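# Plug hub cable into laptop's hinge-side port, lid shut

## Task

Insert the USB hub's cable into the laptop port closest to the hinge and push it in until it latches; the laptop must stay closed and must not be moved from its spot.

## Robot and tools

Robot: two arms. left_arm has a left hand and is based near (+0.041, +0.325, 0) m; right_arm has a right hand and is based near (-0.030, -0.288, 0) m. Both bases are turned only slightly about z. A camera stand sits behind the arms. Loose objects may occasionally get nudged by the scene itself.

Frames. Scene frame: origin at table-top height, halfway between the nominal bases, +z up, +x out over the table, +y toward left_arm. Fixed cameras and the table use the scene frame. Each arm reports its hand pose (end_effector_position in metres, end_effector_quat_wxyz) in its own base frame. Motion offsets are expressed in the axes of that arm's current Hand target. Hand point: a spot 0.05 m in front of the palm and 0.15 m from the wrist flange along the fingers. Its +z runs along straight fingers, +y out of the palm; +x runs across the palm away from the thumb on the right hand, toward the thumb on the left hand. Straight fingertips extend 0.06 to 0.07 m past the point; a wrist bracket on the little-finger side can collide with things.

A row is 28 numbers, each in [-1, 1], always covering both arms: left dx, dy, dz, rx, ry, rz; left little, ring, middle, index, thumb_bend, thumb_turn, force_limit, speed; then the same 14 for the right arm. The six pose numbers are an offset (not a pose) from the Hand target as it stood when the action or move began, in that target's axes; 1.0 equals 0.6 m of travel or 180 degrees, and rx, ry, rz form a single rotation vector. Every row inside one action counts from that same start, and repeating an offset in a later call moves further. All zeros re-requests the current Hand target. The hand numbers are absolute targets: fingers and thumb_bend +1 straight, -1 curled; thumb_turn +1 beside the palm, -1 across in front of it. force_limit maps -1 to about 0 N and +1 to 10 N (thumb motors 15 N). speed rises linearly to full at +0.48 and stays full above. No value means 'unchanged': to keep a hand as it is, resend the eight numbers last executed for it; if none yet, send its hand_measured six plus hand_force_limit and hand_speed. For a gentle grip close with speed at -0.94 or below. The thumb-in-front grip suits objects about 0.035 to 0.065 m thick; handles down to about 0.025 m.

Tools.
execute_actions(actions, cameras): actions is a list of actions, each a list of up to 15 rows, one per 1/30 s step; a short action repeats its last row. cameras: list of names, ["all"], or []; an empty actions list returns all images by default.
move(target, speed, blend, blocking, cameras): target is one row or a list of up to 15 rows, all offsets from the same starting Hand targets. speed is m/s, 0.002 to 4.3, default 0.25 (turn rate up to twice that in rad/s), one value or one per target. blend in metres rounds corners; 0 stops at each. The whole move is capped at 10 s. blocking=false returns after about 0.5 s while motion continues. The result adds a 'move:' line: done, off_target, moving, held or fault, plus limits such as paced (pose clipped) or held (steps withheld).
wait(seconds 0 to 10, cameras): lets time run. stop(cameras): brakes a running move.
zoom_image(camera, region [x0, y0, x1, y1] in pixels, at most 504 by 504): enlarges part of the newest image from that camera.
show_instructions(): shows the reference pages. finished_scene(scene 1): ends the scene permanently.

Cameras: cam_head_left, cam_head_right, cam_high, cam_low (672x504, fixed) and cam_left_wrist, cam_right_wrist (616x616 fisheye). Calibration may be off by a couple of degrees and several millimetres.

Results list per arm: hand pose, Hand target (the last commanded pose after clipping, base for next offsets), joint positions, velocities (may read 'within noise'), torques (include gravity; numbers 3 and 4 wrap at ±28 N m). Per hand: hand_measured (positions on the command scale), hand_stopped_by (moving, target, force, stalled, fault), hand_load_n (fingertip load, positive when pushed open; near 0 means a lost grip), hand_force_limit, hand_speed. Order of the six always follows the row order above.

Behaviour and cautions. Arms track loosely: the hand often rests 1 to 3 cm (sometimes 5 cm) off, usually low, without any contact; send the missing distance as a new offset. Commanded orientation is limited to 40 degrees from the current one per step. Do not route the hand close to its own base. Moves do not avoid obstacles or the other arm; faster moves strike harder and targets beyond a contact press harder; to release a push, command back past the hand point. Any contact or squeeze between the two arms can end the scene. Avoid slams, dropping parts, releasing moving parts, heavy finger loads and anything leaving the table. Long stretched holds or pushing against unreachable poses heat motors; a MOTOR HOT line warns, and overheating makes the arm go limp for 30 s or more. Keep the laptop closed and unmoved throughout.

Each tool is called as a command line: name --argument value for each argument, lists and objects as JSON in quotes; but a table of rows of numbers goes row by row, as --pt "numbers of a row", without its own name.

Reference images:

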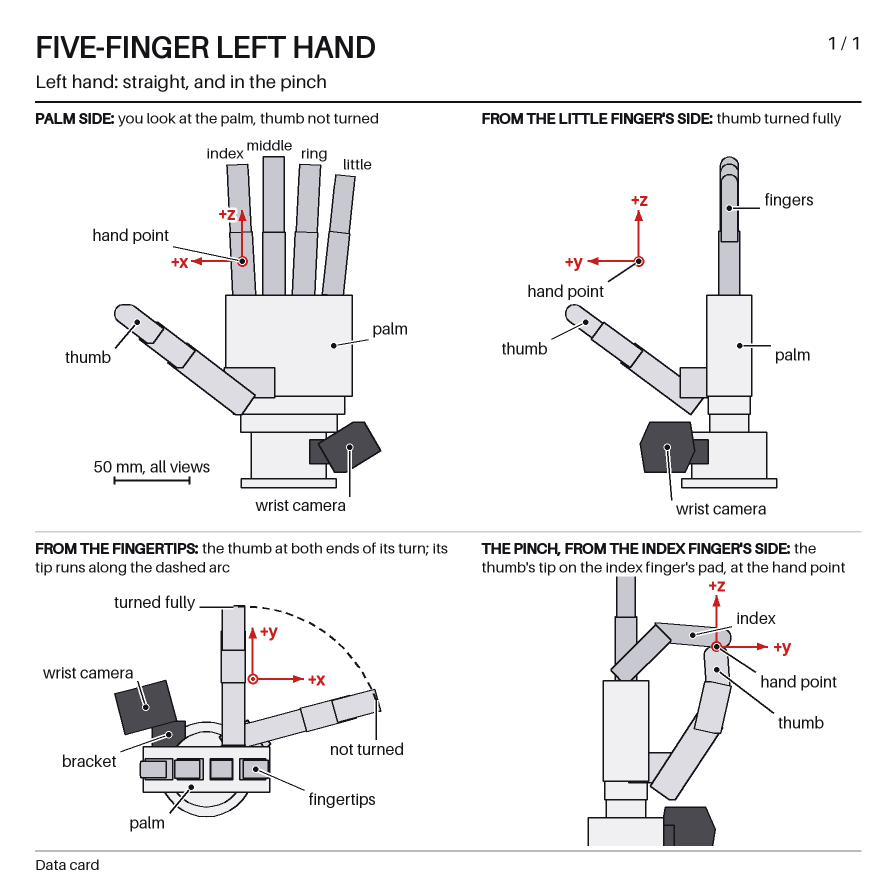

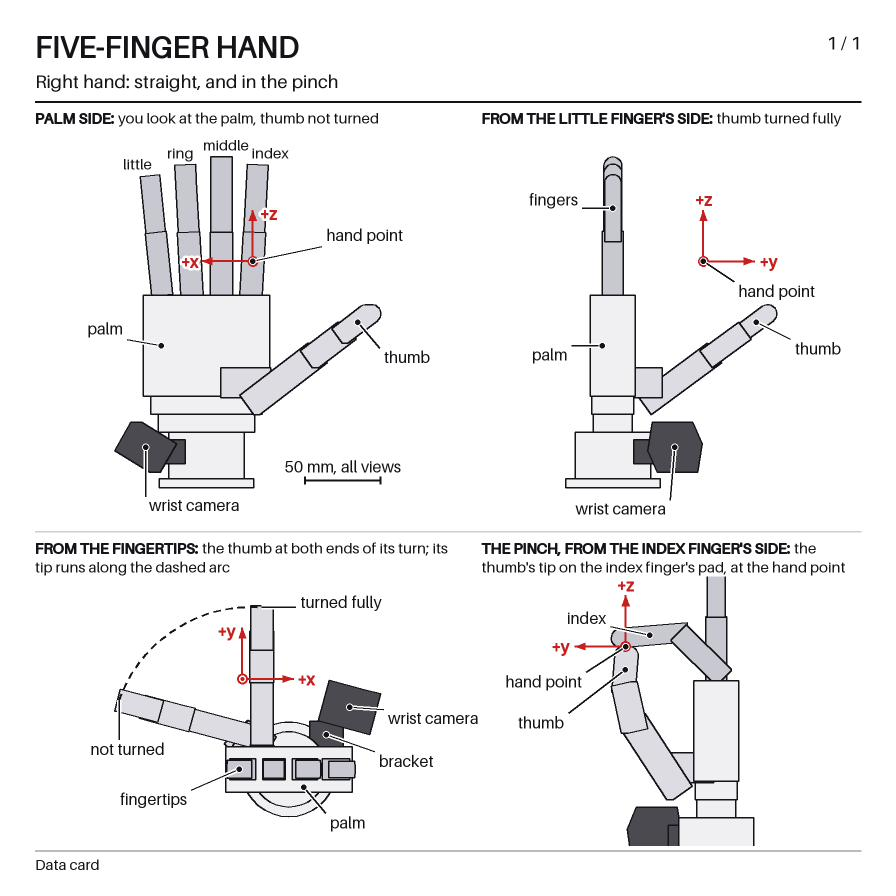

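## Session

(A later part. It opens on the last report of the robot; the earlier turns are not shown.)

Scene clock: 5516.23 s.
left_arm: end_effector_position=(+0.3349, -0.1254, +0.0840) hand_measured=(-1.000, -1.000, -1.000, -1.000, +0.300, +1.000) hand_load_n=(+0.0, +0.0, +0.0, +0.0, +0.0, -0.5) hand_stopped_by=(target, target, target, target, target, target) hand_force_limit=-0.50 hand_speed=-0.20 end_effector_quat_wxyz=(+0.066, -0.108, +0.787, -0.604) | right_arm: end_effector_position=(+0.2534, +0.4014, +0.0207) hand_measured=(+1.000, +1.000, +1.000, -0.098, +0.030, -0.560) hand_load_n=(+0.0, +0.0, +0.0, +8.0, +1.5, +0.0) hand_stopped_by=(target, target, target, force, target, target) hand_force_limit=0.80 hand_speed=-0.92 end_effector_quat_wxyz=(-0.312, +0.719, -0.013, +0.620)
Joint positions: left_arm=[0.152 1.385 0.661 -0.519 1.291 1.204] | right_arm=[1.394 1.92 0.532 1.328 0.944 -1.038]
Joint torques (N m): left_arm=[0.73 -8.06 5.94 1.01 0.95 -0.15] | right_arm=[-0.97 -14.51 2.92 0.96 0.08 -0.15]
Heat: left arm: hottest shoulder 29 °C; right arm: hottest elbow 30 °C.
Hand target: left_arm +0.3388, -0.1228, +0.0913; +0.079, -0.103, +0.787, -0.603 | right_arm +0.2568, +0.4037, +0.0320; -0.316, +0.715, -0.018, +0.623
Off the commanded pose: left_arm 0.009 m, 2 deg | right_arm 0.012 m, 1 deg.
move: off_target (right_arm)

move --target '[0,0,0,0,0,0,-1,-1,-1,-1,0.3,1,-0.5,-0.2,-0.0070,0.0152,-0.0003,0,0,0,1,1,1,-0.35,0.03,-0.56,0.8,-0.92]' --speed 0.03 --cameras '["cam_right_wrist","cam_left_wrist"]'

zoom_image --camera "cam_left_wrist" --region '[270, 368, 294, 392]'

zoom_image --camera "cam_right_wrist" --region '[330, 260, 394, 324]'

Scene clock: 5523.37 s.
left_arm: end_effector_position=(+0.3349, -0.1254, +0.0840) hand_measured=(-1.000, -1.000, -1.000, -1.000, +0.300, +1.000) hand_load_n=(+0.0, +0.0, +0.0, +0.0, +0.0, -0.5) hand_stopped_by=(target, target, target, target, target, target) hand_force_limit=-0.50 hand_speed=-0.20 end_effector_quat_wxyz=(+0.066, -0.108, +0.787, -0.604) | right_arm: end_effector_position=(+0.2557, +0.3990, +0.0206) hand_measured=(+1.000, +1.000, +1.000, -0.098, +0.030, -0.560) hand_load_n=(+0.0, +0.0, +0.0, +8.0, +1.5, +0.5) hand_stopped_by=(target, target, target, force, target, target) hand_force_limit=0.80 hand_speed=-0.92 end_effector_quat_wxyz=(-0.313, +0.719, -0.013, +0.620)
Joint positions: left_arm=[0.152 1.385 0.661 -0.519 1.291 1.204] | right_arm=[1.387 1.92 0.527 1.335 0.937 -1.038]
Joint torques (N m): left_arm=[0.67 -8.12 5.91 0.98 0.94 -0.14] | right_arm=[-1.14 -12.16 2.37 1.96 0.06 -0.15]
Heat: left arm: hottest shoulder 29 °C; right arm: hottest elbow 30 °C.
Hand target: left_arm +0.3388, -0.1228, +0.0913; +0.079, -0.103, +0.787, -0.603 | right_arm +0.2592, +0.3980, +0.0239; -0.316, +0.715, -0.018, +0.623
Off the commanded pose: left_arm 0.009 m, 2 deg | right_arm 0.005 m, 1 deg.
move: done
camera_calibration:
cam_left_wrist: T_world_to_cam=[[-0.109501, -0.307221, 0.945317, -0.081491], [-0.951784, 0.306587, -0.0106114, 0.360605], [-0.286562, -0.900899, -0.325979, 0.12633], [0, 0, 0, 1]] pos_world=[0.370496, -0.0217818, 0.122042]
cam_right_wrist: T_world_to_cam=[[0.443444, -0.867761, -0.224383, 0.240828], [-0.574645, -0.0831302, -0.81417, 0.197065], [0.687852, 0.489979, -0.535518, -0.242476], [0, 0, 0, 1]] pos_world=[0.173236, 0.344171, 0.0846317]
Images, in order (width x height): cam_left_wrist 616x616, cam_right_wrist 616x616.

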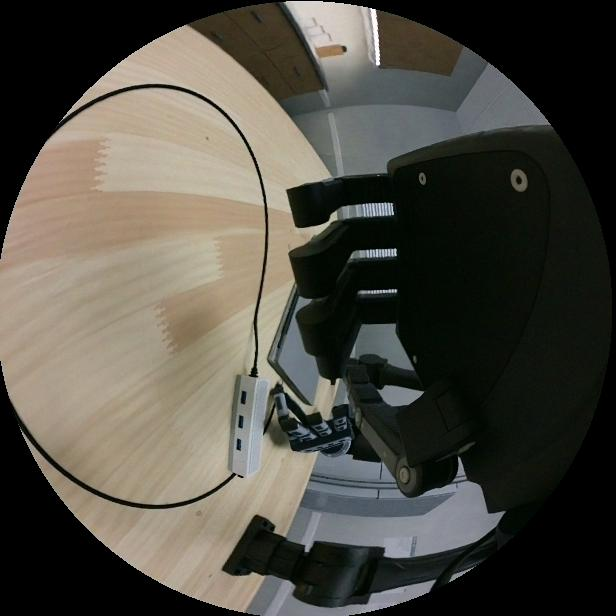

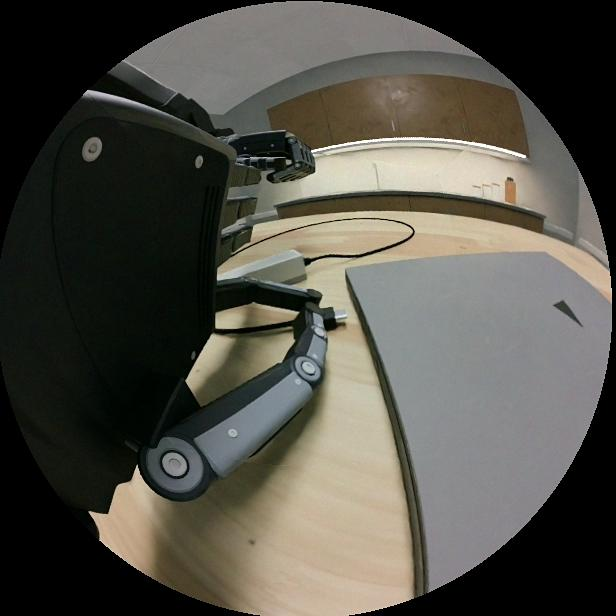

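Scaled by 21.000 from the camera's 616x616 image, which has a finer 880x880 frame.

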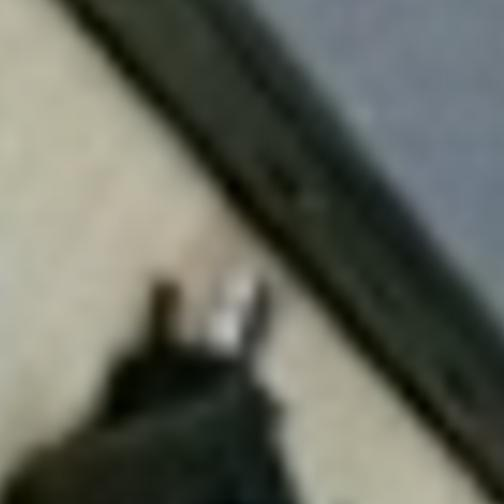

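Scaled by 7.875 from the camera's 616x616 image, which has a finer 880x880 frame.

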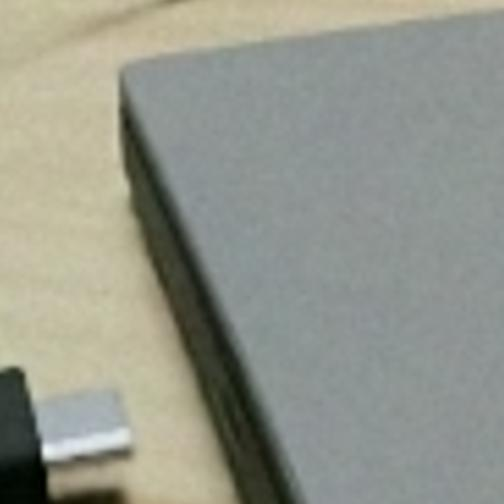

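move --target '[0,0,0,0,0,0,-1,-1,-1,-1,0.3,1,-0.5,-0.2,-0.0014,0.0084,-0.0016,0,0,0,1,1,1,-0.35,0.03,-0.56,0.8,-0.92]' --speed 0.03 --cameras '["cam_right_wrist","cam_left_wrist"]'

zoom_image --camera "cam_left_wrist" --region '[270, 368, 294, 392]'

zoom_image --camera "cam_right_wrist" --region '[318, 298, 366, 346]'

Scene clock: 5537.93 s.
left_arm: end_effector_position=(+0.3349, -0.1254, +0.0840) hand_measured=(-1.000, -1.000, -1.000, -1.000, +0.300, +1.000) hand_load_n=(+0.0, +0.0, +0.0, +0.0, +0.0, +0.0) hand_stopped_by=(target, target, target, target, target, target) hand_force_limit=-0.50 hand_speed=-0.20 end_effector_quat_wxyz=(+0.066, -0.108, +0.787, -0.604) | right_arm: end_effector_position=(+0.2566, +0.3962, +0.0215) hand_measured=(+1.000, +1.000, +1.000, -0.098, +0.030, -0.560) hand_load_n=(+0.0, +0.0, +0.0, +8.0, +1.5, +0.0) hand_stopped_by=(target, target, target, force, target, target) hand_force_limit=0.80 hand_speed=-0.92 end_effector_quat_wxyz=(-0.317, +0.717, -0.016, +0.621)
Joint positions: left_arm=[0.152 1.385 0.661 -0.519 1.291 1.204] | right_arm=[1.383 1.92 0.518 1.354 0.933 -1.038]
Joint torques (N m): left_arm=[0.67 -8.06 5.91 0.96 0.95 -0.14] | right_arm=[-1.14 -11.22 2.29 1.94 0.01 -0.15]
Heat: left arm: hottest shoulder 29 °C; right arm: hottest elbow 30 °C.
Hand target: left_arm +0.3388, -0.1228, +0.0913; +0.079, -0.103, +0.787, -0.603 | right_arm +0.2599, +0.3939, +0.0208; -0.316, +0.715, -0.018, +0.623
Off the commanded pose: left_arm 0.009 m, 2 deg | right_arm 0.004 m, 0 deg.
move: done
camera_calibration:
cam_left_wrist: T_world_to_cam=[[-0.109501, -0.307221, 0.945317, -0.081491], [-0.951784, 0.306587, -0.0106114, 0.360605], [-0.286562, -0.900899, -0.325979, 0.12633], [0, 0, 0, 1]] pos_world=[0.370496, -0.0217818, 0.122042]
cam_right_wrist: T_world_to_cam=[[0.44412, -0.865381, -0.232105, 0.23724], [-0.573327, -0.0754159, -0.815848, 0.194794], [0.688516, 0.495406, -0.52964, -0.243735], [0, 0, 0, 1]] pos_world=[0.174133, 0.340742, 0.0848952]
Images, in order (width x height): cam_left_wrist 616x616, cam_right_wrist 616x616.

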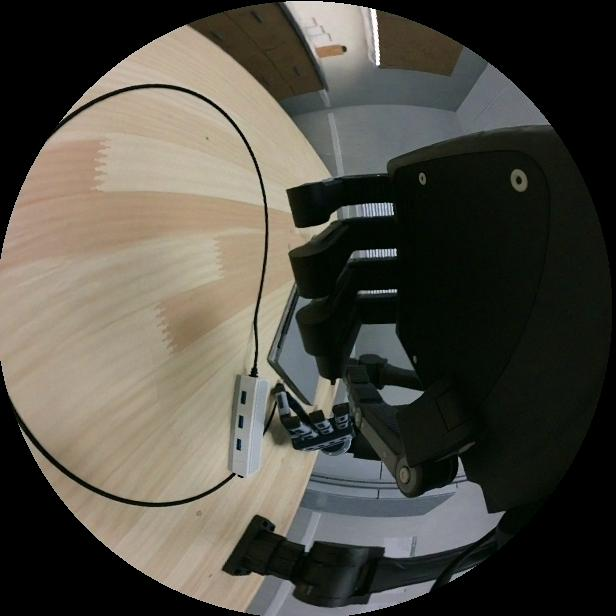

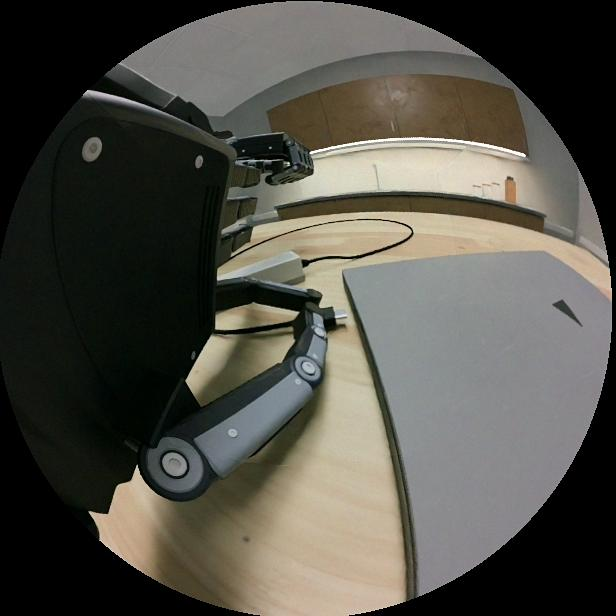

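Scaled by 21.000 from the camera's 616x616 image, which has a finer 880x880 frame.

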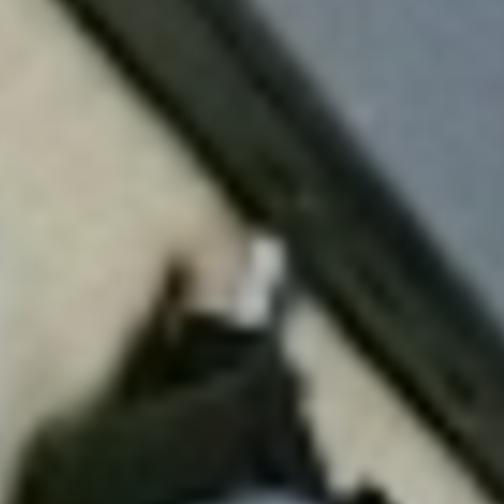

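Scaled by 10.500 from the camera's 616x616 image, which has a finer 880x880 frame.

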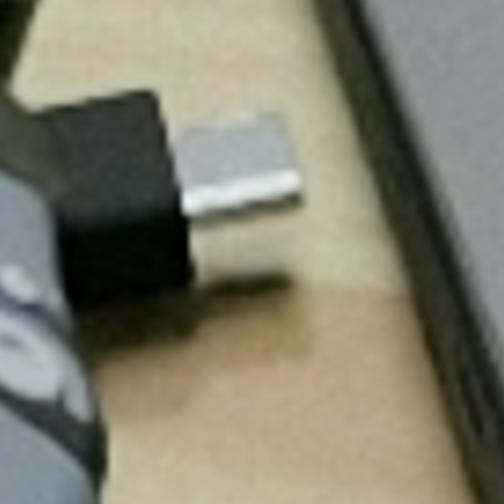

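zoom_image --camera "cam_right_wrist" --region '[330, 255, 386, 311]'

Scaled by 9.000 from the camera's 616x616 image, which has a finer 880x880 frame.

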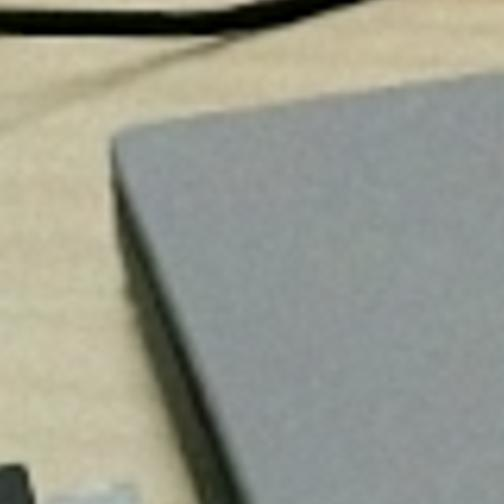

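move --target '[0,0,0,0,0,0,-1,-1,-1,-1,0.3,1,-0.5,-0.2,0.0009,0.0080,0.0002,0,0,0,1,1,1,-0.35,0.03,-0.56,0.8,-0.92]' --speed 0.03 --cameras '["cam_right_wrist","cam_left_wrist"]'

zoom_image --camera "cam_left_wrist" --region '[272, 366, 292, 386]'

zoom_image --camera "cam_right_wrist" --region '[318, 290, 366, 338]'

Scene clock: 5568.97 s.
left_arm: end_effector_position=(+0.3349, -0.1254, +0.0840) hand_measured=(-1.000, -1.000, -1.000, -1.000, +0.300, +1.000) hand_load_n=(+0.0, +0.0, +0.0, +0.5, +0.0, +0.0) hand_stopped_by=(target, target, target, target, target, target) hand_force_limit=-0.50 hand_speed=-0.20 end_effector_quat_wxyz=(+0.066, -0.108, +0.787, -0.604) | right_arm: end_effector_position=(+0.2587, +0.3930, +0.0218) hand_measured=(+1.000, +1.000, +1.000, -0.098, +0.030, -0.560) hand_load_n=(+0.0, +0.0, +0.0, +8.0, +1.5, +0.5) hand_stopped_by=(target, target, target, force, target, target) hand_force_limit=0.80 hand_speed=-0.92 end_effector_quat_wxyz=(-0.319, +0.716, -0.018, +0.621)
Joint positions: left_arm=[0.152 1.385 0.661 -0.519 1.291 1.204] | right_arm=[1.375 1.92 0.51 1.368 0.925 -1.038]
Joint torques (N m): left_arm=[0.79 -8 5.91 0.95 0.94 -0.14] | right_arm=[-1.2 -10.87 2.21 2 0 -0.15]
Heat: left arm: hottest shoulder 29 °C; right arm: hottest elbow 30 °C.
Hand target: left_arm +0.3388, -0.1228, +0.0913; +0.079, -0.103, +0.787, -0.603 | right_arm +0.2620, +0.3900, +0.0192; -0.316, +0.715, -0.018, +0.623
Off the commanded pose: left_arm 0.009 m, 2 deg | right_arm 0.005 m, 0 deg.
move: done
camera_calibration:
cam_left_wrist: T_world_to_cam=[[-0.109501, -0.307221, 0.945317, -0.081491], [-0.951784, 0.306587, -0.0106114, 0.360605], [-0.286562, -0.900899, -0.325979, 0.12633], [0, 0, 0, 1]] pos_world=[0.370496, -0.0217818, 0.122042]
cam_right_wrist: T_world_to_cam=[[0.444643, -0.863853, -0.236748, 0.232979], [-0.57271, -0.0709656, -0.816681, 0.19403], [0.688691, 0.49872, -0.526292, -0.244814], [0, 0, 0, 1]] pos_world=[0.176132, 0.337123, 0.0847744]
Images, in order (width x height): cam_left_wrist 616x616, cam_right_wrist 616x616.

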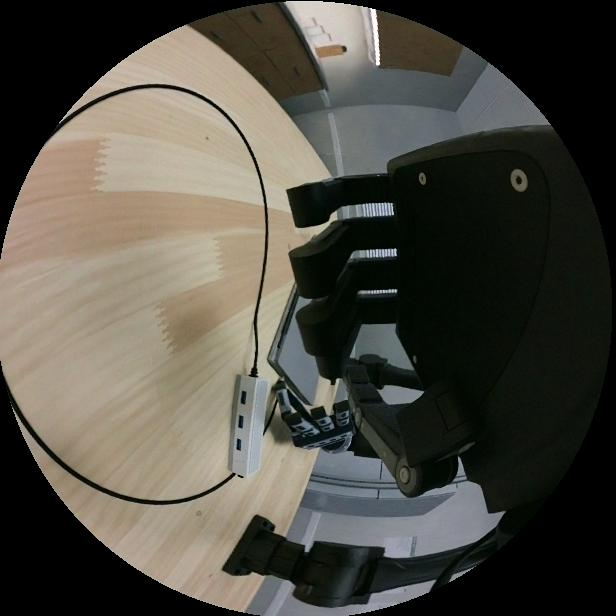

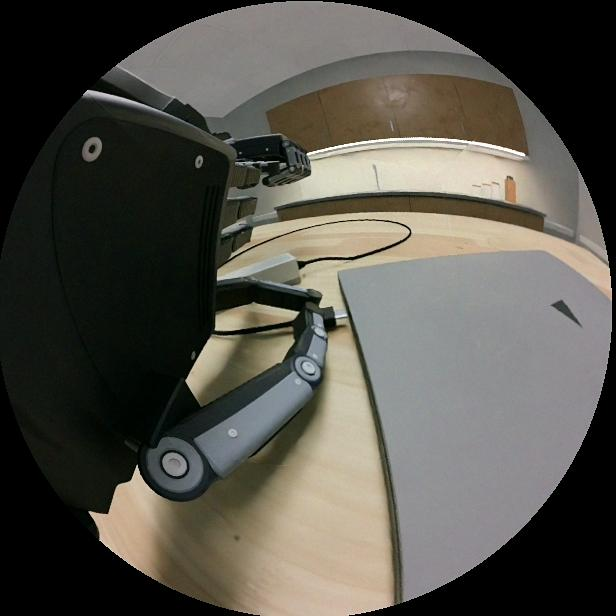

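Scaled by 25.200 from the camera's 616x616 image, which has a finer 880x880 frame.

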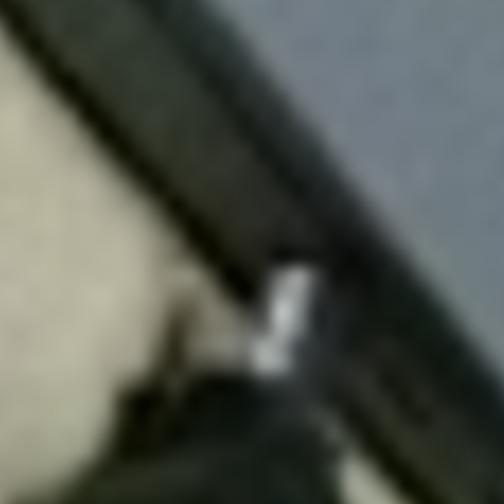

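Scaled by 10.500 from the camera's 616x616 image, which has a finer 880x880 frame.

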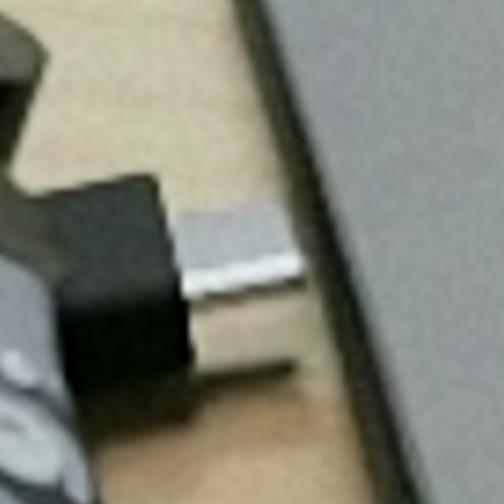

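move --target '[0,0,0,0,0,0,-1,-1,-1,-1,0.3,1,-0.5,-0.2,-0.0029,0.0016,0,0,0,0,1,1,1,-0.35,0.03,-0.56,0.8,-0.92]' --speed 0.03 --cameras '["cam_right_wrist","cam_left_wrist"]'

zoom_image --camera "cam_left_wrist" --region '[272, 366, 292, 386]'

zoom_image --camera "cam_right_wrist" --region '[318, 290, 366, 338]'

Scene clock: 5578.63 s.
left_arm: end_effector_position=(+0.3349, -0.1254, +0.0840) hand_measured=(-1.000, -1.000, -1.000, -1.000, +0.300, +1.000) hand_load_n=(+0.0, +0.0, +0.5, +0.0, +0.0, +0.0) hand_stopped_by=(target, target, target, target, target, target) hand_force_limit=-0.50 hand_speed=-0.20 end_effector_quat_wxyz=(+0.066, -0.108, +0.787, -0.604) | right_arm: end_effector_position=(+0.2586, +0.3925, +0.0194) hand_measured=(+1.000, +1.000, +1.000, -0.098, +0.030, -0.560) hand_load_n=(+0.0, +0.0, +0.0, +7.5, +1.5, +0.0) hand_stopped_by=(target, target, target, force, target, target) hand_force_limit=0.80 hand_speed=-0.92 end_effector_quat_wxyz=(-0.318, +0.716, -0.017, +0.621)
Joint positions: left_arm=[0.152 1.385 0.661 -0.519 1.291 1.204] | right_arm=[1.375 1.929 0.51 1.375 0.925 -1.038]
Joint torques (N m): left_arm=[0.79 -8 5.96 0.95 0.94 -0.14] | right_arm=[-1.14 -10.81 2.24 1.83 0.02 -0.15]
Heat: left arm: hottest shoulder 29 °C; right arm: hottest elbow 30 °C.
Hand target: left_arm +0.3388, -0.1228, +0.0913; +0.079, -0.103, +0.787, -0.603 | right_arm +0.2619, +0.3899, +0.0171; -0.316, +0.715, -0.018, +0.623
Off the commanded pose: left_arm 0.009 m, 2 deg | right_arm 0.005 m, 0 deg.
move: done
camera_calibration:
cam_left_wrist: T_world_to_cam=[[-0.109501, -0.307221, 0.945317, -0.081491], [-0.951784, 0.306587, -0.0106114, 0.360605], [-0.286562, -0.900899, -0.325979, 0.12633], [0, 0, 0, 1]] pos_world=[0.370496, -0.0217818, 0.122042]
cam_right_wrist: T_world_to_cam=[[0.444574, -0.864202, -0.235605, 0.232153], [-0.572952, -0.0721713, -0.816405, 0.192637], [0.688535, 0.497942, -0.527232, -0.245405], [0, 0, 0, 1]] pos_world=[0.176133, 0.336727, 0.0825802]
Images, in order (width x height): cam_left_wrist 616x616, cam_right_wrist 616x616.

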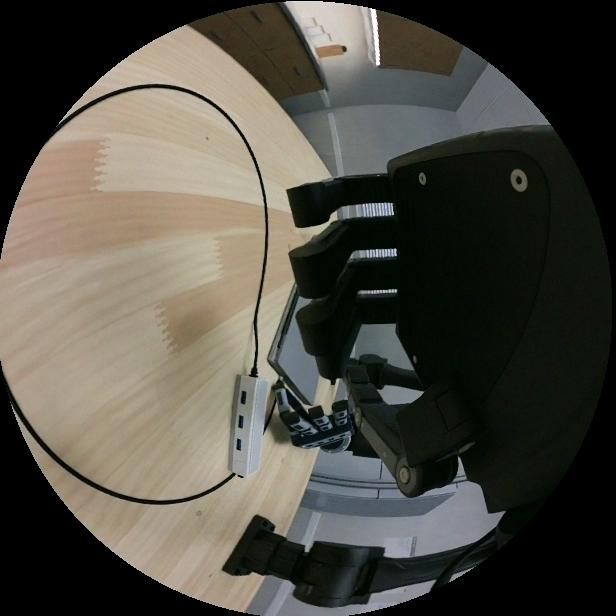

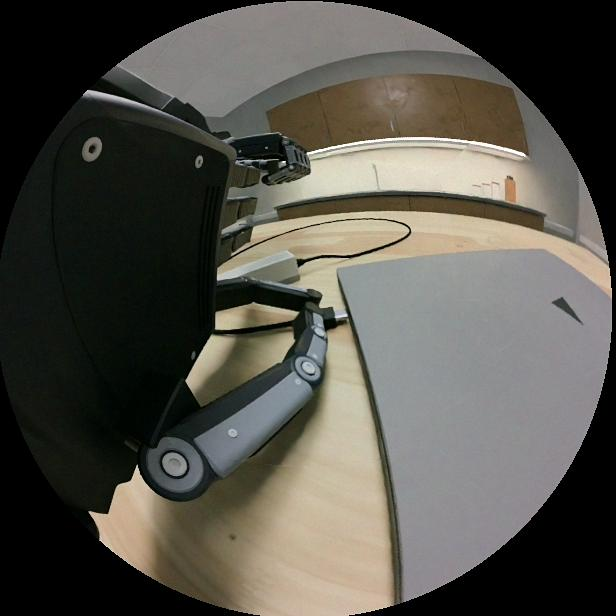

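Scaled by 25.200 from the camera's 616x616 image, which has a finer 880x880 frame.

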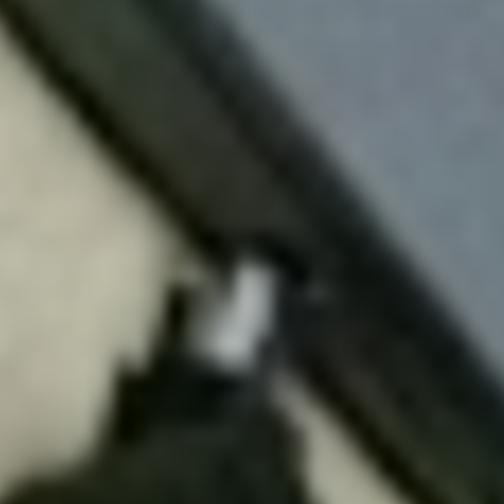

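Scaled by 10.500 from the camera's 616x616 image, which has a finer 880x880 frame.

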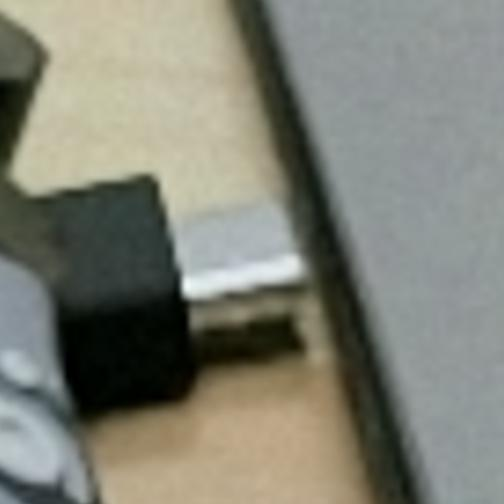

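zoom_image --camera "cam_right_wrist" --region '[325, 255, 365, 295]'

zoom_image --camera "cam_right_wrist" --region '[335, 300, 359, 324]'

Scaled by 12.600 from the camera's 616x616 image, which has a finer 880x880 frame.

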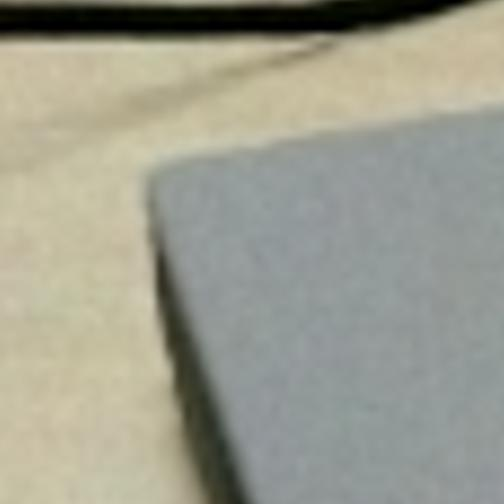

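Scaled by 21.000 from the camera's 616x616 image, which has a finer 880x880 frame.

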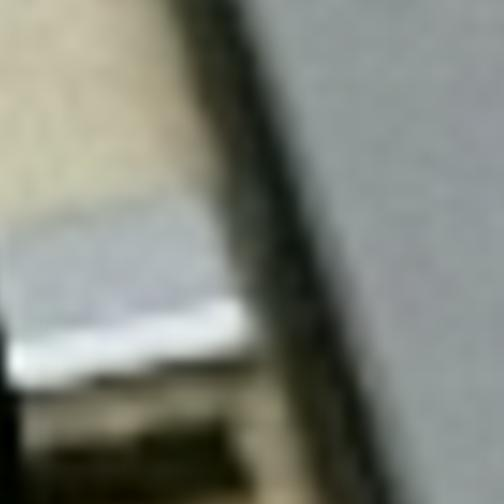

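move --target '[0,0,0,0,0,0,-1,-1,-1,-1,0.3,1,-0.5,-0.2,0.0019,0.0037,-0.0005,0,0,0,1,1,1,-0.35,0.03,-0.56,0.8,-0.92]' --speed 0.02 --cameras '["cam_right_wrist","cam_left_wrist"]'

zoom_image --camera "cam_left_wrist" --region '[272, 366, 292, 386]'

zoom_image --camera "cam_right_wrist" --region '[325, 300, 357, 332]'

Scene clock: 5598.50 s.
left_arm: end_effector_position=(+0.3349, -0.1254, +0.0840) hand_measured=(-1.000, -1.000, -1.000, -1.000, +0.300, +1.000) hand_load_n=(+0.0, +0.0, +0.0, +0.0, +0.0, +0.0) hand_stopped_by=(target, target, target, target, target, target) hand_force_limit=-0.50 hand_speed=-0.20 end_effector_quat_wxyz=(+0.066, -0.108, +0.787, -0.604) | right_arm: end_effector_position=(+0.2590, +0.3914, +0.0194) hand_measured=(+1.000, +1.000, +1.000, -0.098, +0.030, -0.560) hand_load_n=(+0.0, +0.0, +0.0, +8.0, +1.5, +0.5) hand_stopped_by=(target, target, target, force, target, target) hand_force_limit=0.80 hand_speed=-0.92 end_effector_quat_wxyz=(-0.320, +0.716, -0.017, +0.620)
Joint positions: left_arm=[0.152 1.385 0.661 -0.519 1.291 1.204] | right_arm=[1.373 1.929 0.505 1.38 0.92 -1.038]
Joint torques (N m): left_arm=[0.67 -8.06 5.93 0.96 0.94 -0.14] | right_arm=[-1.26 -10.87 2 1.87 0.07 -0.15]
Heat: left arm: hottest shoulder 29 °C; right arm: hottest elbow 30 °C.
Hand target: left_arm +0.3388, -0.1228, +0.0913; +0.079, -0.103, +0.787, -0.603 | right_arm +0.2627, +0.3875, +0.0171; -0.316, +0.715, -0.018, +0.623
Off the commanded pose: left_arm 0.009 m, 2 deg | right_arm 0.006 m, 1 deg.
move: done
camera_calibration:
cam_left_wrist: T_world_to_cam=[[-0.109501, -0.307221, 0.945317, -0.081491], [-0.951784, 0.306587, -0.0106114, 0.360605], [-0.286562, -0.900899, -0.325979, 0.12633], [0, 0, 0, 1]] pos_world=[0.370496, -0.0217818, 0.122042]
cam_right_wrist: T_world_to_cam=[[0.446565, -0.862835, -0.236845, 0.229994], [-0.572679, -0.0722416, -0.816591, 0.192591], [0.687473, 0.500297, -0.526388, -0.245761], [0, 0, 0, 1]] pos_world=[0.176539, 0.335313, 0.082375]
Images, in order (width x height): cam_left_wrist 616x616, cam_right_wrist 616x616.

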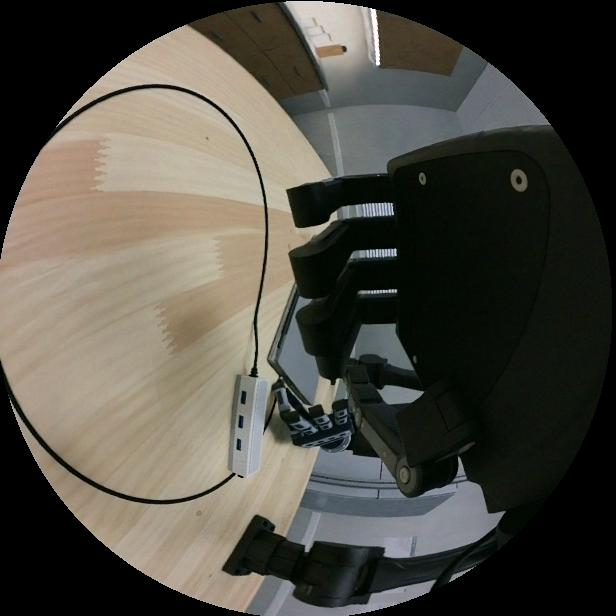

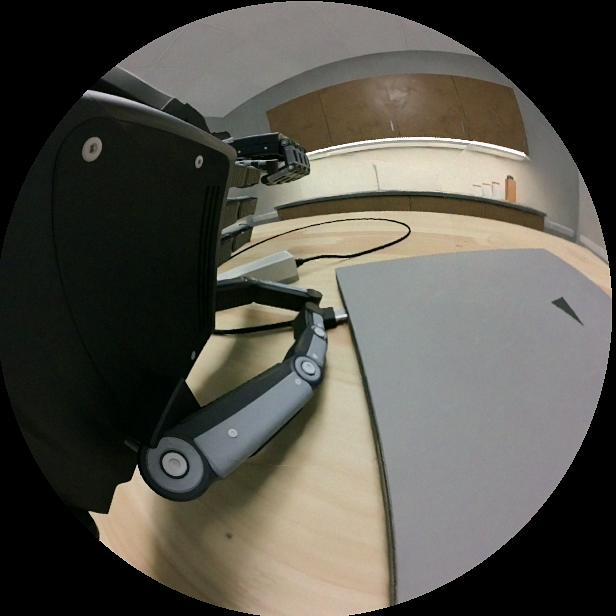

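Scaled by 25.200 from the camera's 616x616 image, which has a finer 880x880 frame.

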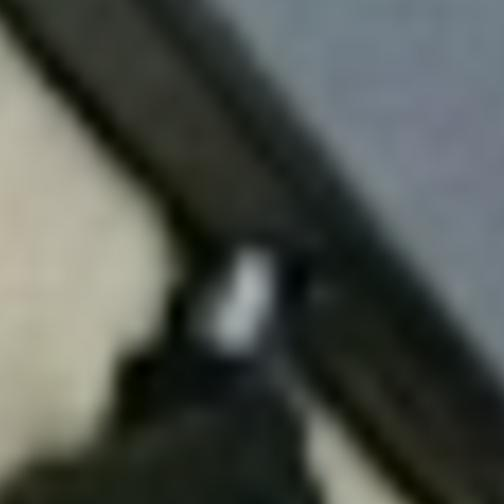

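Scaled by 15.750 from the camera's 616x616 image, which has a finer 880x880 frame.

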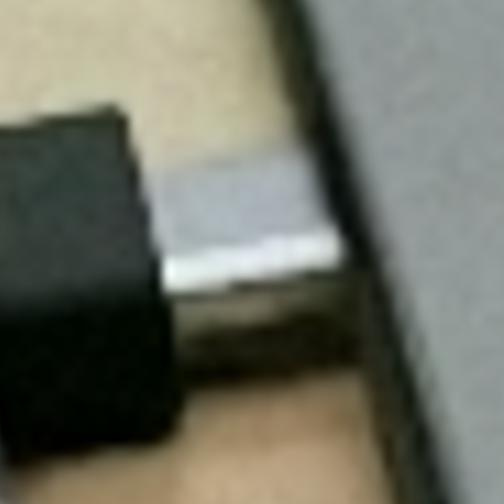

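move --target '[0,0,0,0,0,0,-1,-1,-1,-1,0.3,1,-0.5,-0.2,0.0169,-0.0091,-0.0004,0,0,0,1,1,1,-0.35,0.03,-0.56,0.8,-0.92]' --speed 0.02

Scene clock: 5604.30 s.
left_arm: end_effector_position=(+0.3349, -0.1254, +0.0840) hand_measured=(-1.000, -1.000, -1.000, -1.000, +0.300, +1.000) hand_load_n=(+0.0, +0.5, +0.0, +0.0, +0.0, +0.0) hand_stopped_by=(target, target, target, target, target, target) hand_force_limit=-0.50 hand_speed=-0.20 end_effector_quat_wxyz=(+0.066, -0.108, +0.787, -0.604) | right_arm: end_effector_position=(+0.2585, +0.3909, +0.0198) hand_measured=(+1.000, +1.000, +1.000, -0.098, +0.030, -0.560) hand_load_n=(+0.0, +0.0, +0.0, +8.0, +1.0, +0.5) hand_stopped_by=(target, target, target, force, target, target) hand_force_limit=0.80 hand_speed=-0.92 end_effector_quat_wxyz=(-0.319, +0.717, -0.014, +0.619)
Joint positions: left_arm=[0.152 1.385 0.661 -0.519 1.291 1.204] | right_arm=[1.373 1.922 0.502 1.372 0.916 -1.038]
Joint torques (N m): left_arm=[0.79 -8.06 5.9 0.94 0.93 -0.14] | right_arm=[-1.2 -14.1 1.89 0.72 0.18 -0.17]
Heat: left arm: hottest shoulder 29 °C; right arm: hottest elbow 30 °C.
Hand target: left_arm +0.3388, -0.1228, +0.0913; +0.079, -0.103, +0.787, -0.603 | right_arm +0.2627, +0.3876, +0.0286; -0.316, +0.715, -0.018, +0.623
Off the commanded pose: left_arm 0.009 m, 2 deg | right_arm 0.010 m, 1 deg.
move: done

move --pt "0 0 0 0 0 0 -1 -1 -1 -1 0.3 1 -0.5 -0.2 0.0015 -0.0008 0 0 0 0 1 1 1 -0.35 0.03 -0.56 0.8 -0.92" --speed 0.02

move --pt "0 0 0 0 0 0 -1 -1 -1 -1 0.3 1 -0.5 -0.2 0.0015 -0.0008 0 0 0 0 1 1 1 -0.35 0.03 -0.56 0.8 -0.92" --speed 0.02 --cameras '["cam_right_wrist","cam_left_wrist"]'

zoom_image --camera "cam_left_wrist" --region '[272, 366, 292, 386]'

zoom_image --camera "cam_right_wrist" --region '[325, 300, 357, 332]'

Scene clock: 5609.50 s.
left_arm: end_effector_position=(+0.3349, -0.1254, +0.0840) hand_measured=(-1.000, -1.000, -1.000, -1.000, +0.300, +1.000) hand_load_n=(+0.0, +0.0, +0.0, +0.0, +0.0, -0.5) hand_stopped_by=(target, target, target, target, target, target) hand_force_limit=-0.50 hand_speed=-0.20 end_effector_quat_wxyz=(+0.066, -0.108, +0.787, -0.604) | right_arm: end_effector_position=(+0.2586, +0.3910, +0.0207) hand_measured=(+1.000, +1.000, +1.000, -0.098, +0.030, -0.560) hand_load_n=(+0.0, +0.0, +0.0, +8.0, +1.0, +0.5) hand_stopped_by=(target, target, target, force, target, target) hand_force_limit=0.80 hand_speed=-0.92 end_effector_quat_wxyz=(-0.319, +0.717, -0.014, +0.619)
Joint positions: left_arm=[0.152 1.385 0.661 -0.519 1.291 1.204] | right_arm=[1.373 1.919 0.502 1.367 0.916 -1.038]
Joint torques (N m): left_arm=[0.73 -8 5.93 0.98 0.94 -0.14] | right_arm=[-1.2 -14.04 1.88 0.85 0.18 -0.16]
Heat: left arm: hottest shoulder 29 °C; right arm: hottest elbow 30 °C.
Hand target: left_arm +0.3388, -0.1228, +0.0913; +0.079, -0.103, +0.787, -0.603 | right_arm +0.2627, +0.3876, +0.0297; -0.316, +0.715, -0.018, +0.623
Off the commanded pose: left_arm 0.009 m, 2 deg | right_arm 0.010 m, 1 deg.
move: done

Scene clock: 5610.27 s.
left_arm: end_effector_position=(+0.3349, -0.1254, +0.0840) hand_measured=(-1.000, -1.000, -1.000, -1.000, +0.300, +1.000) hand_load_n=(+0.5, +0.0, +0.0, +0.0, +0.0, -0.5) hand_stopped_by=(target, target, target, target, target, target) hand_force_limit=-0.50 hand_speed=-0.20 end_effector_quat_wxyz=(+0.066, -0.108, +0.787, -0.604) | right_arm: end_effector_position=(+0.2585, +0.3908, +0.0217) hand_measured=(+1.000, +1.000, +1.000, -0.098, +0.030, -0.560) hand_load_n=(+0.0, +0.0, +0.0, +8.0, +1.0, +0.5) hand_stopped_by=(target, target, target, force, target, target) hand_force_limit=0.80 hand_speed=-0.92 end_effector_quat_wxyz=(-0.318, +0.718, -0.014, +0.619)
Joint positions: left_arm=[0.152 1.385 0.661 -0.519 1.291 1.204] | right_arm=[1.373 1.914 0.501 1.364 0.916 -1.038]
Joint torques (N m): left_arm=[0.67 -8.12 5.9 0.96 0.93 -0.15] | right_arm=[-1.26 -14.1 1.94 0.85 0.19 -0.17]
Heat: left arm: hottest shoulder 29 °C; right arm: hottest elbow 30 °C.
Hand target: left_arm +0.3388, -0.1228, +0.0913; +0.079, -0.103, +0.787, -0.603 | right_arm +0.2627, +0.3875, +0.0306; -0.316, +0.715, -0.018, +0.623
Off the commanded pose: left_arm 0.009 m, 2 deg | right_arm 0.010 m, 1 deg.
move: done
camera_calibration:
cam_left_wrist: T_world_to_cam=[[-0.109501, -0.307221, 0.945317, -0.081491], [-0.951784, 0.306587, -0.0106114, 0.360605], [-0.286562, -0.900899, -0.325979, 0.12633], [0, 0, 0, 1]] pos_world=[0.370496, -0.0217818, 0.122042]
cam_right_wrist: T_world_to_cam=[[0.449497, -0.862615, -0.232051, 0.229271], [-0.573589, -0.079575, -0.815269, 0.197317], [0.684798, 0.499563, -0.530555, -0.242894], [0, 0, 0, 1]] pos_world=[0.176455, 0.334815, 0.0852009]
Images, in order (width x height): cam_left_wrist 616x616, cam_right_wrist 616x616.

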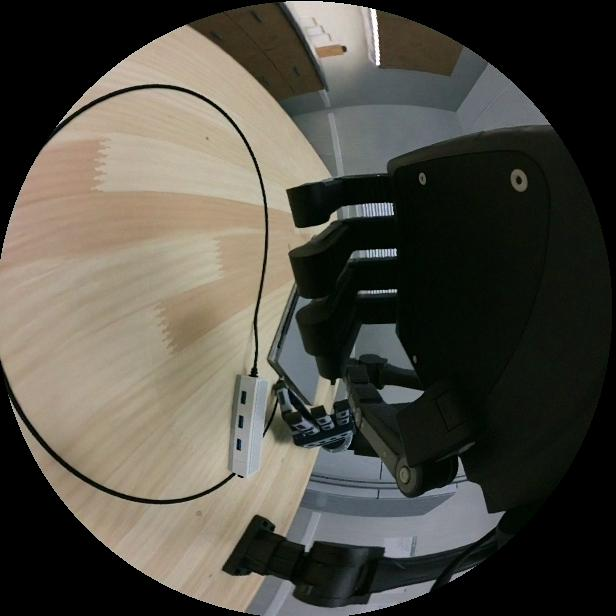

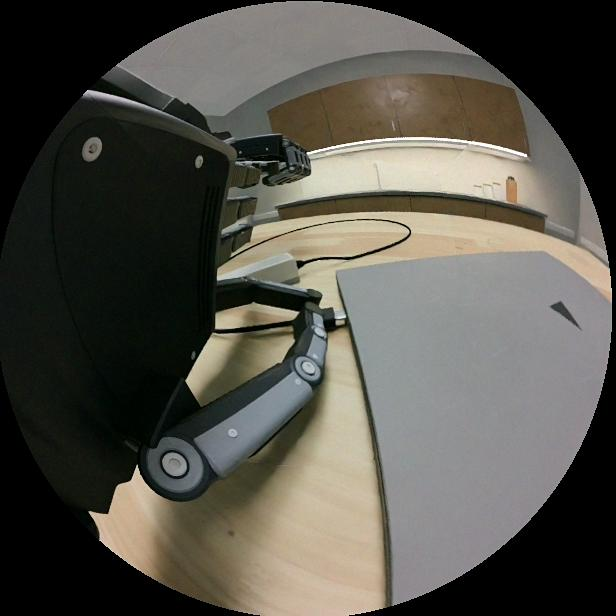

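Scaled by 25.200 from the camera's 616x616 image, which has a finer 880x880 frame.

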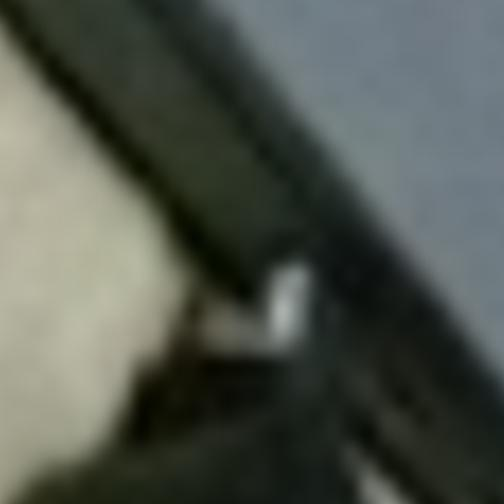

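Scaled by 15.750 from the camera's 616x616 image, which has a finer 880x880 frame.

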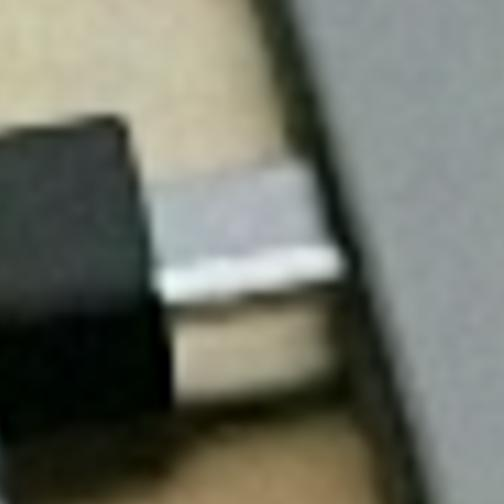

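move --target '[0,0,0,0,0,0,-1,-1,-1,-1,0.3,1,-0.5,-0.2,0.0016,0.0029,0,0,0,0,1,1,1,-0.35,0.03,-0.56,0.8,-0.92]' --speed 0.02 --cameras '["cam_left_wrist","cam_right_wrist"]'

Scene clock: 5627.10 s.
left_arm: end_effector_position=(+0.3349, -0.1254, +0.0840) hand_measured=(-1.000, -1.000, -1.000, -1.000, +0.300, +1.000) hand_load_n=(+0.0, +0.0, +0.0, +0.0, +0.0, +0.0) hand_stopped_by=(target, target, target, target, target, target) hand_force_limit=-0.50 hand_speed=-0.20 end_effector_quat_wxyz=(+0.066, -0.108, +0.787, -0.604) | right_arm: end_effector_position=(+0.2581, +0.3904, +0.0217) hand_measured=(+1.000, +1.000, +1.000, -0.098, +0.030, -0.560) hand_load_n=(+0.0, +0.0, +0.0, +8.5, +1.0, +1.0) hand_stopped_by=(target, target, target, force, target, target) hand_force_limit=0.80 hand_speed=-0.92 end_effector_quat_wxyz=(-0.319, +0.718, -0.012, +0.619)
Joint positions: left_arm=[0.152 1.385 0.661 -0.519 1.291 1.204] | right_arm=[1.373 1.912 0.498 1.364 0.912 -1.038]
Joint torques (N m): left_arm=[0.73 -7.94 5.96 0.98 0.95 -0.14] | right_arm=[-1.55 -13.98 1.89 0.96 0.2 -0.16]
Heat: left arm: hottest shoulder 29 °C; right arm: hottest elbow 30 °C.
Hand target: left_arm +0.3388, -0.1228, +0.0913; +0.079, -0.103, +0.787, -0.603 | right_arm +0.2636, +0.3856, +0.0305; -0.316, +0.715, -0.018, +0.623
Off the commanded pose: left_arm 0.009 m, 2 deg | right_arm 0.012 m, 1 deg.
move: off_target (right_arm)
camera_calibration:
cam_left_wrist: T_world_to_cam=[[-0.109501, -0.307221, 0.945317, -0.081491], [-0.951784, 0.306587, -0.0106114, 0.360605], [-0.286562, -0.900899, -0.325979, 0.12633], [0, 0, 0, 1]] pos_world=[0.370496, -0.0217818, 0.122042]
cam_right_wrist: T_world_to_cam=[[0.453025, -0.861045, -0.231021, 0.227615], [-0.573648, -0.0831849, -0.814867, 0.198432], [0.682419, 0.50168, -0.531622, -0.2426], [0, 0, 0, 1]] pos_world=[0.17627, 0.334201, 0.0853076]
Images, in order (width x height): cam_left_wrist 616x616, cam_right_wrist 616x616.

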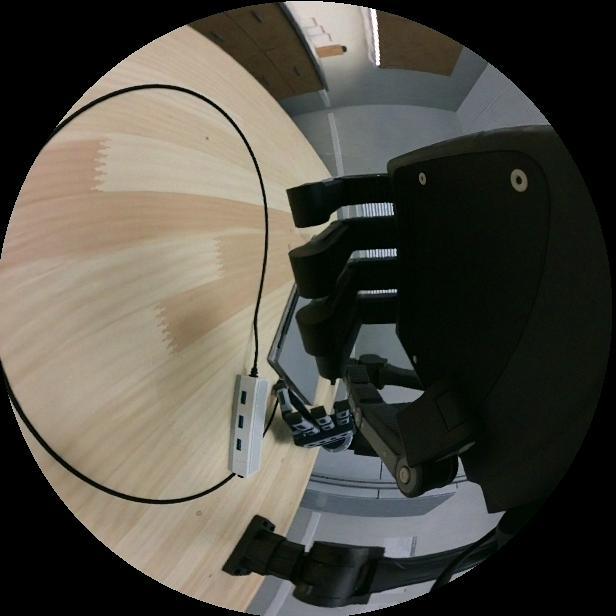

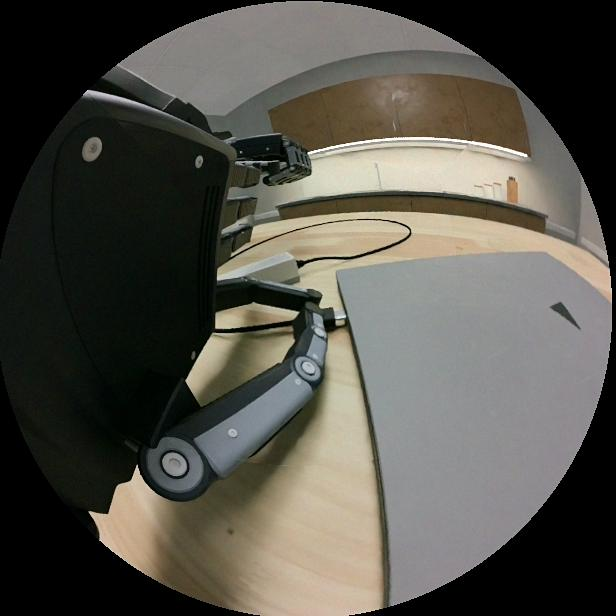

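zoom_image --camera "cam_left_wrist" --region '[272, 366, 297, 391]'

zoom_image --camera "cam_right_wrist" --region '[320, 300, 360, 340]'

Scaled by 20.160 from the camera's 616x616 image, which has a finer 880x880 frame.

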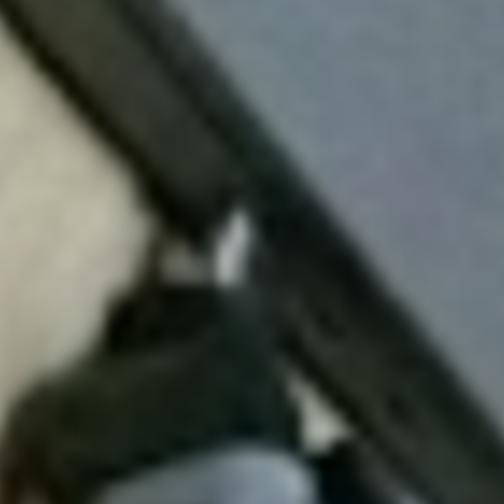

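Scaled by 12.600 from the camera's 616x616 image, which has a finer 880x880 frame.

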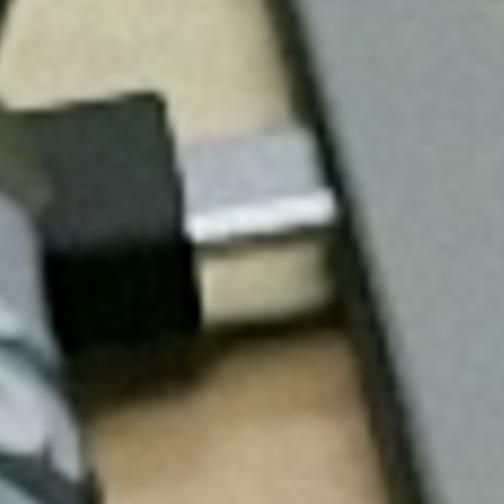

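zoom_image --camera "cam_left_wrist" --region '[278, 370, 298, 390]'

Scaled by 25.200 from the camera's 616x616 image, which has a finer 880x880 frame.

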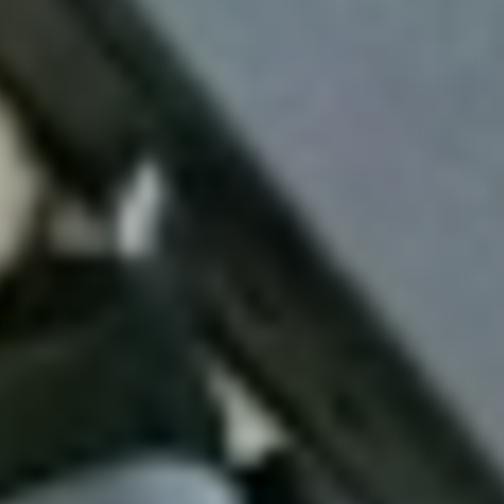

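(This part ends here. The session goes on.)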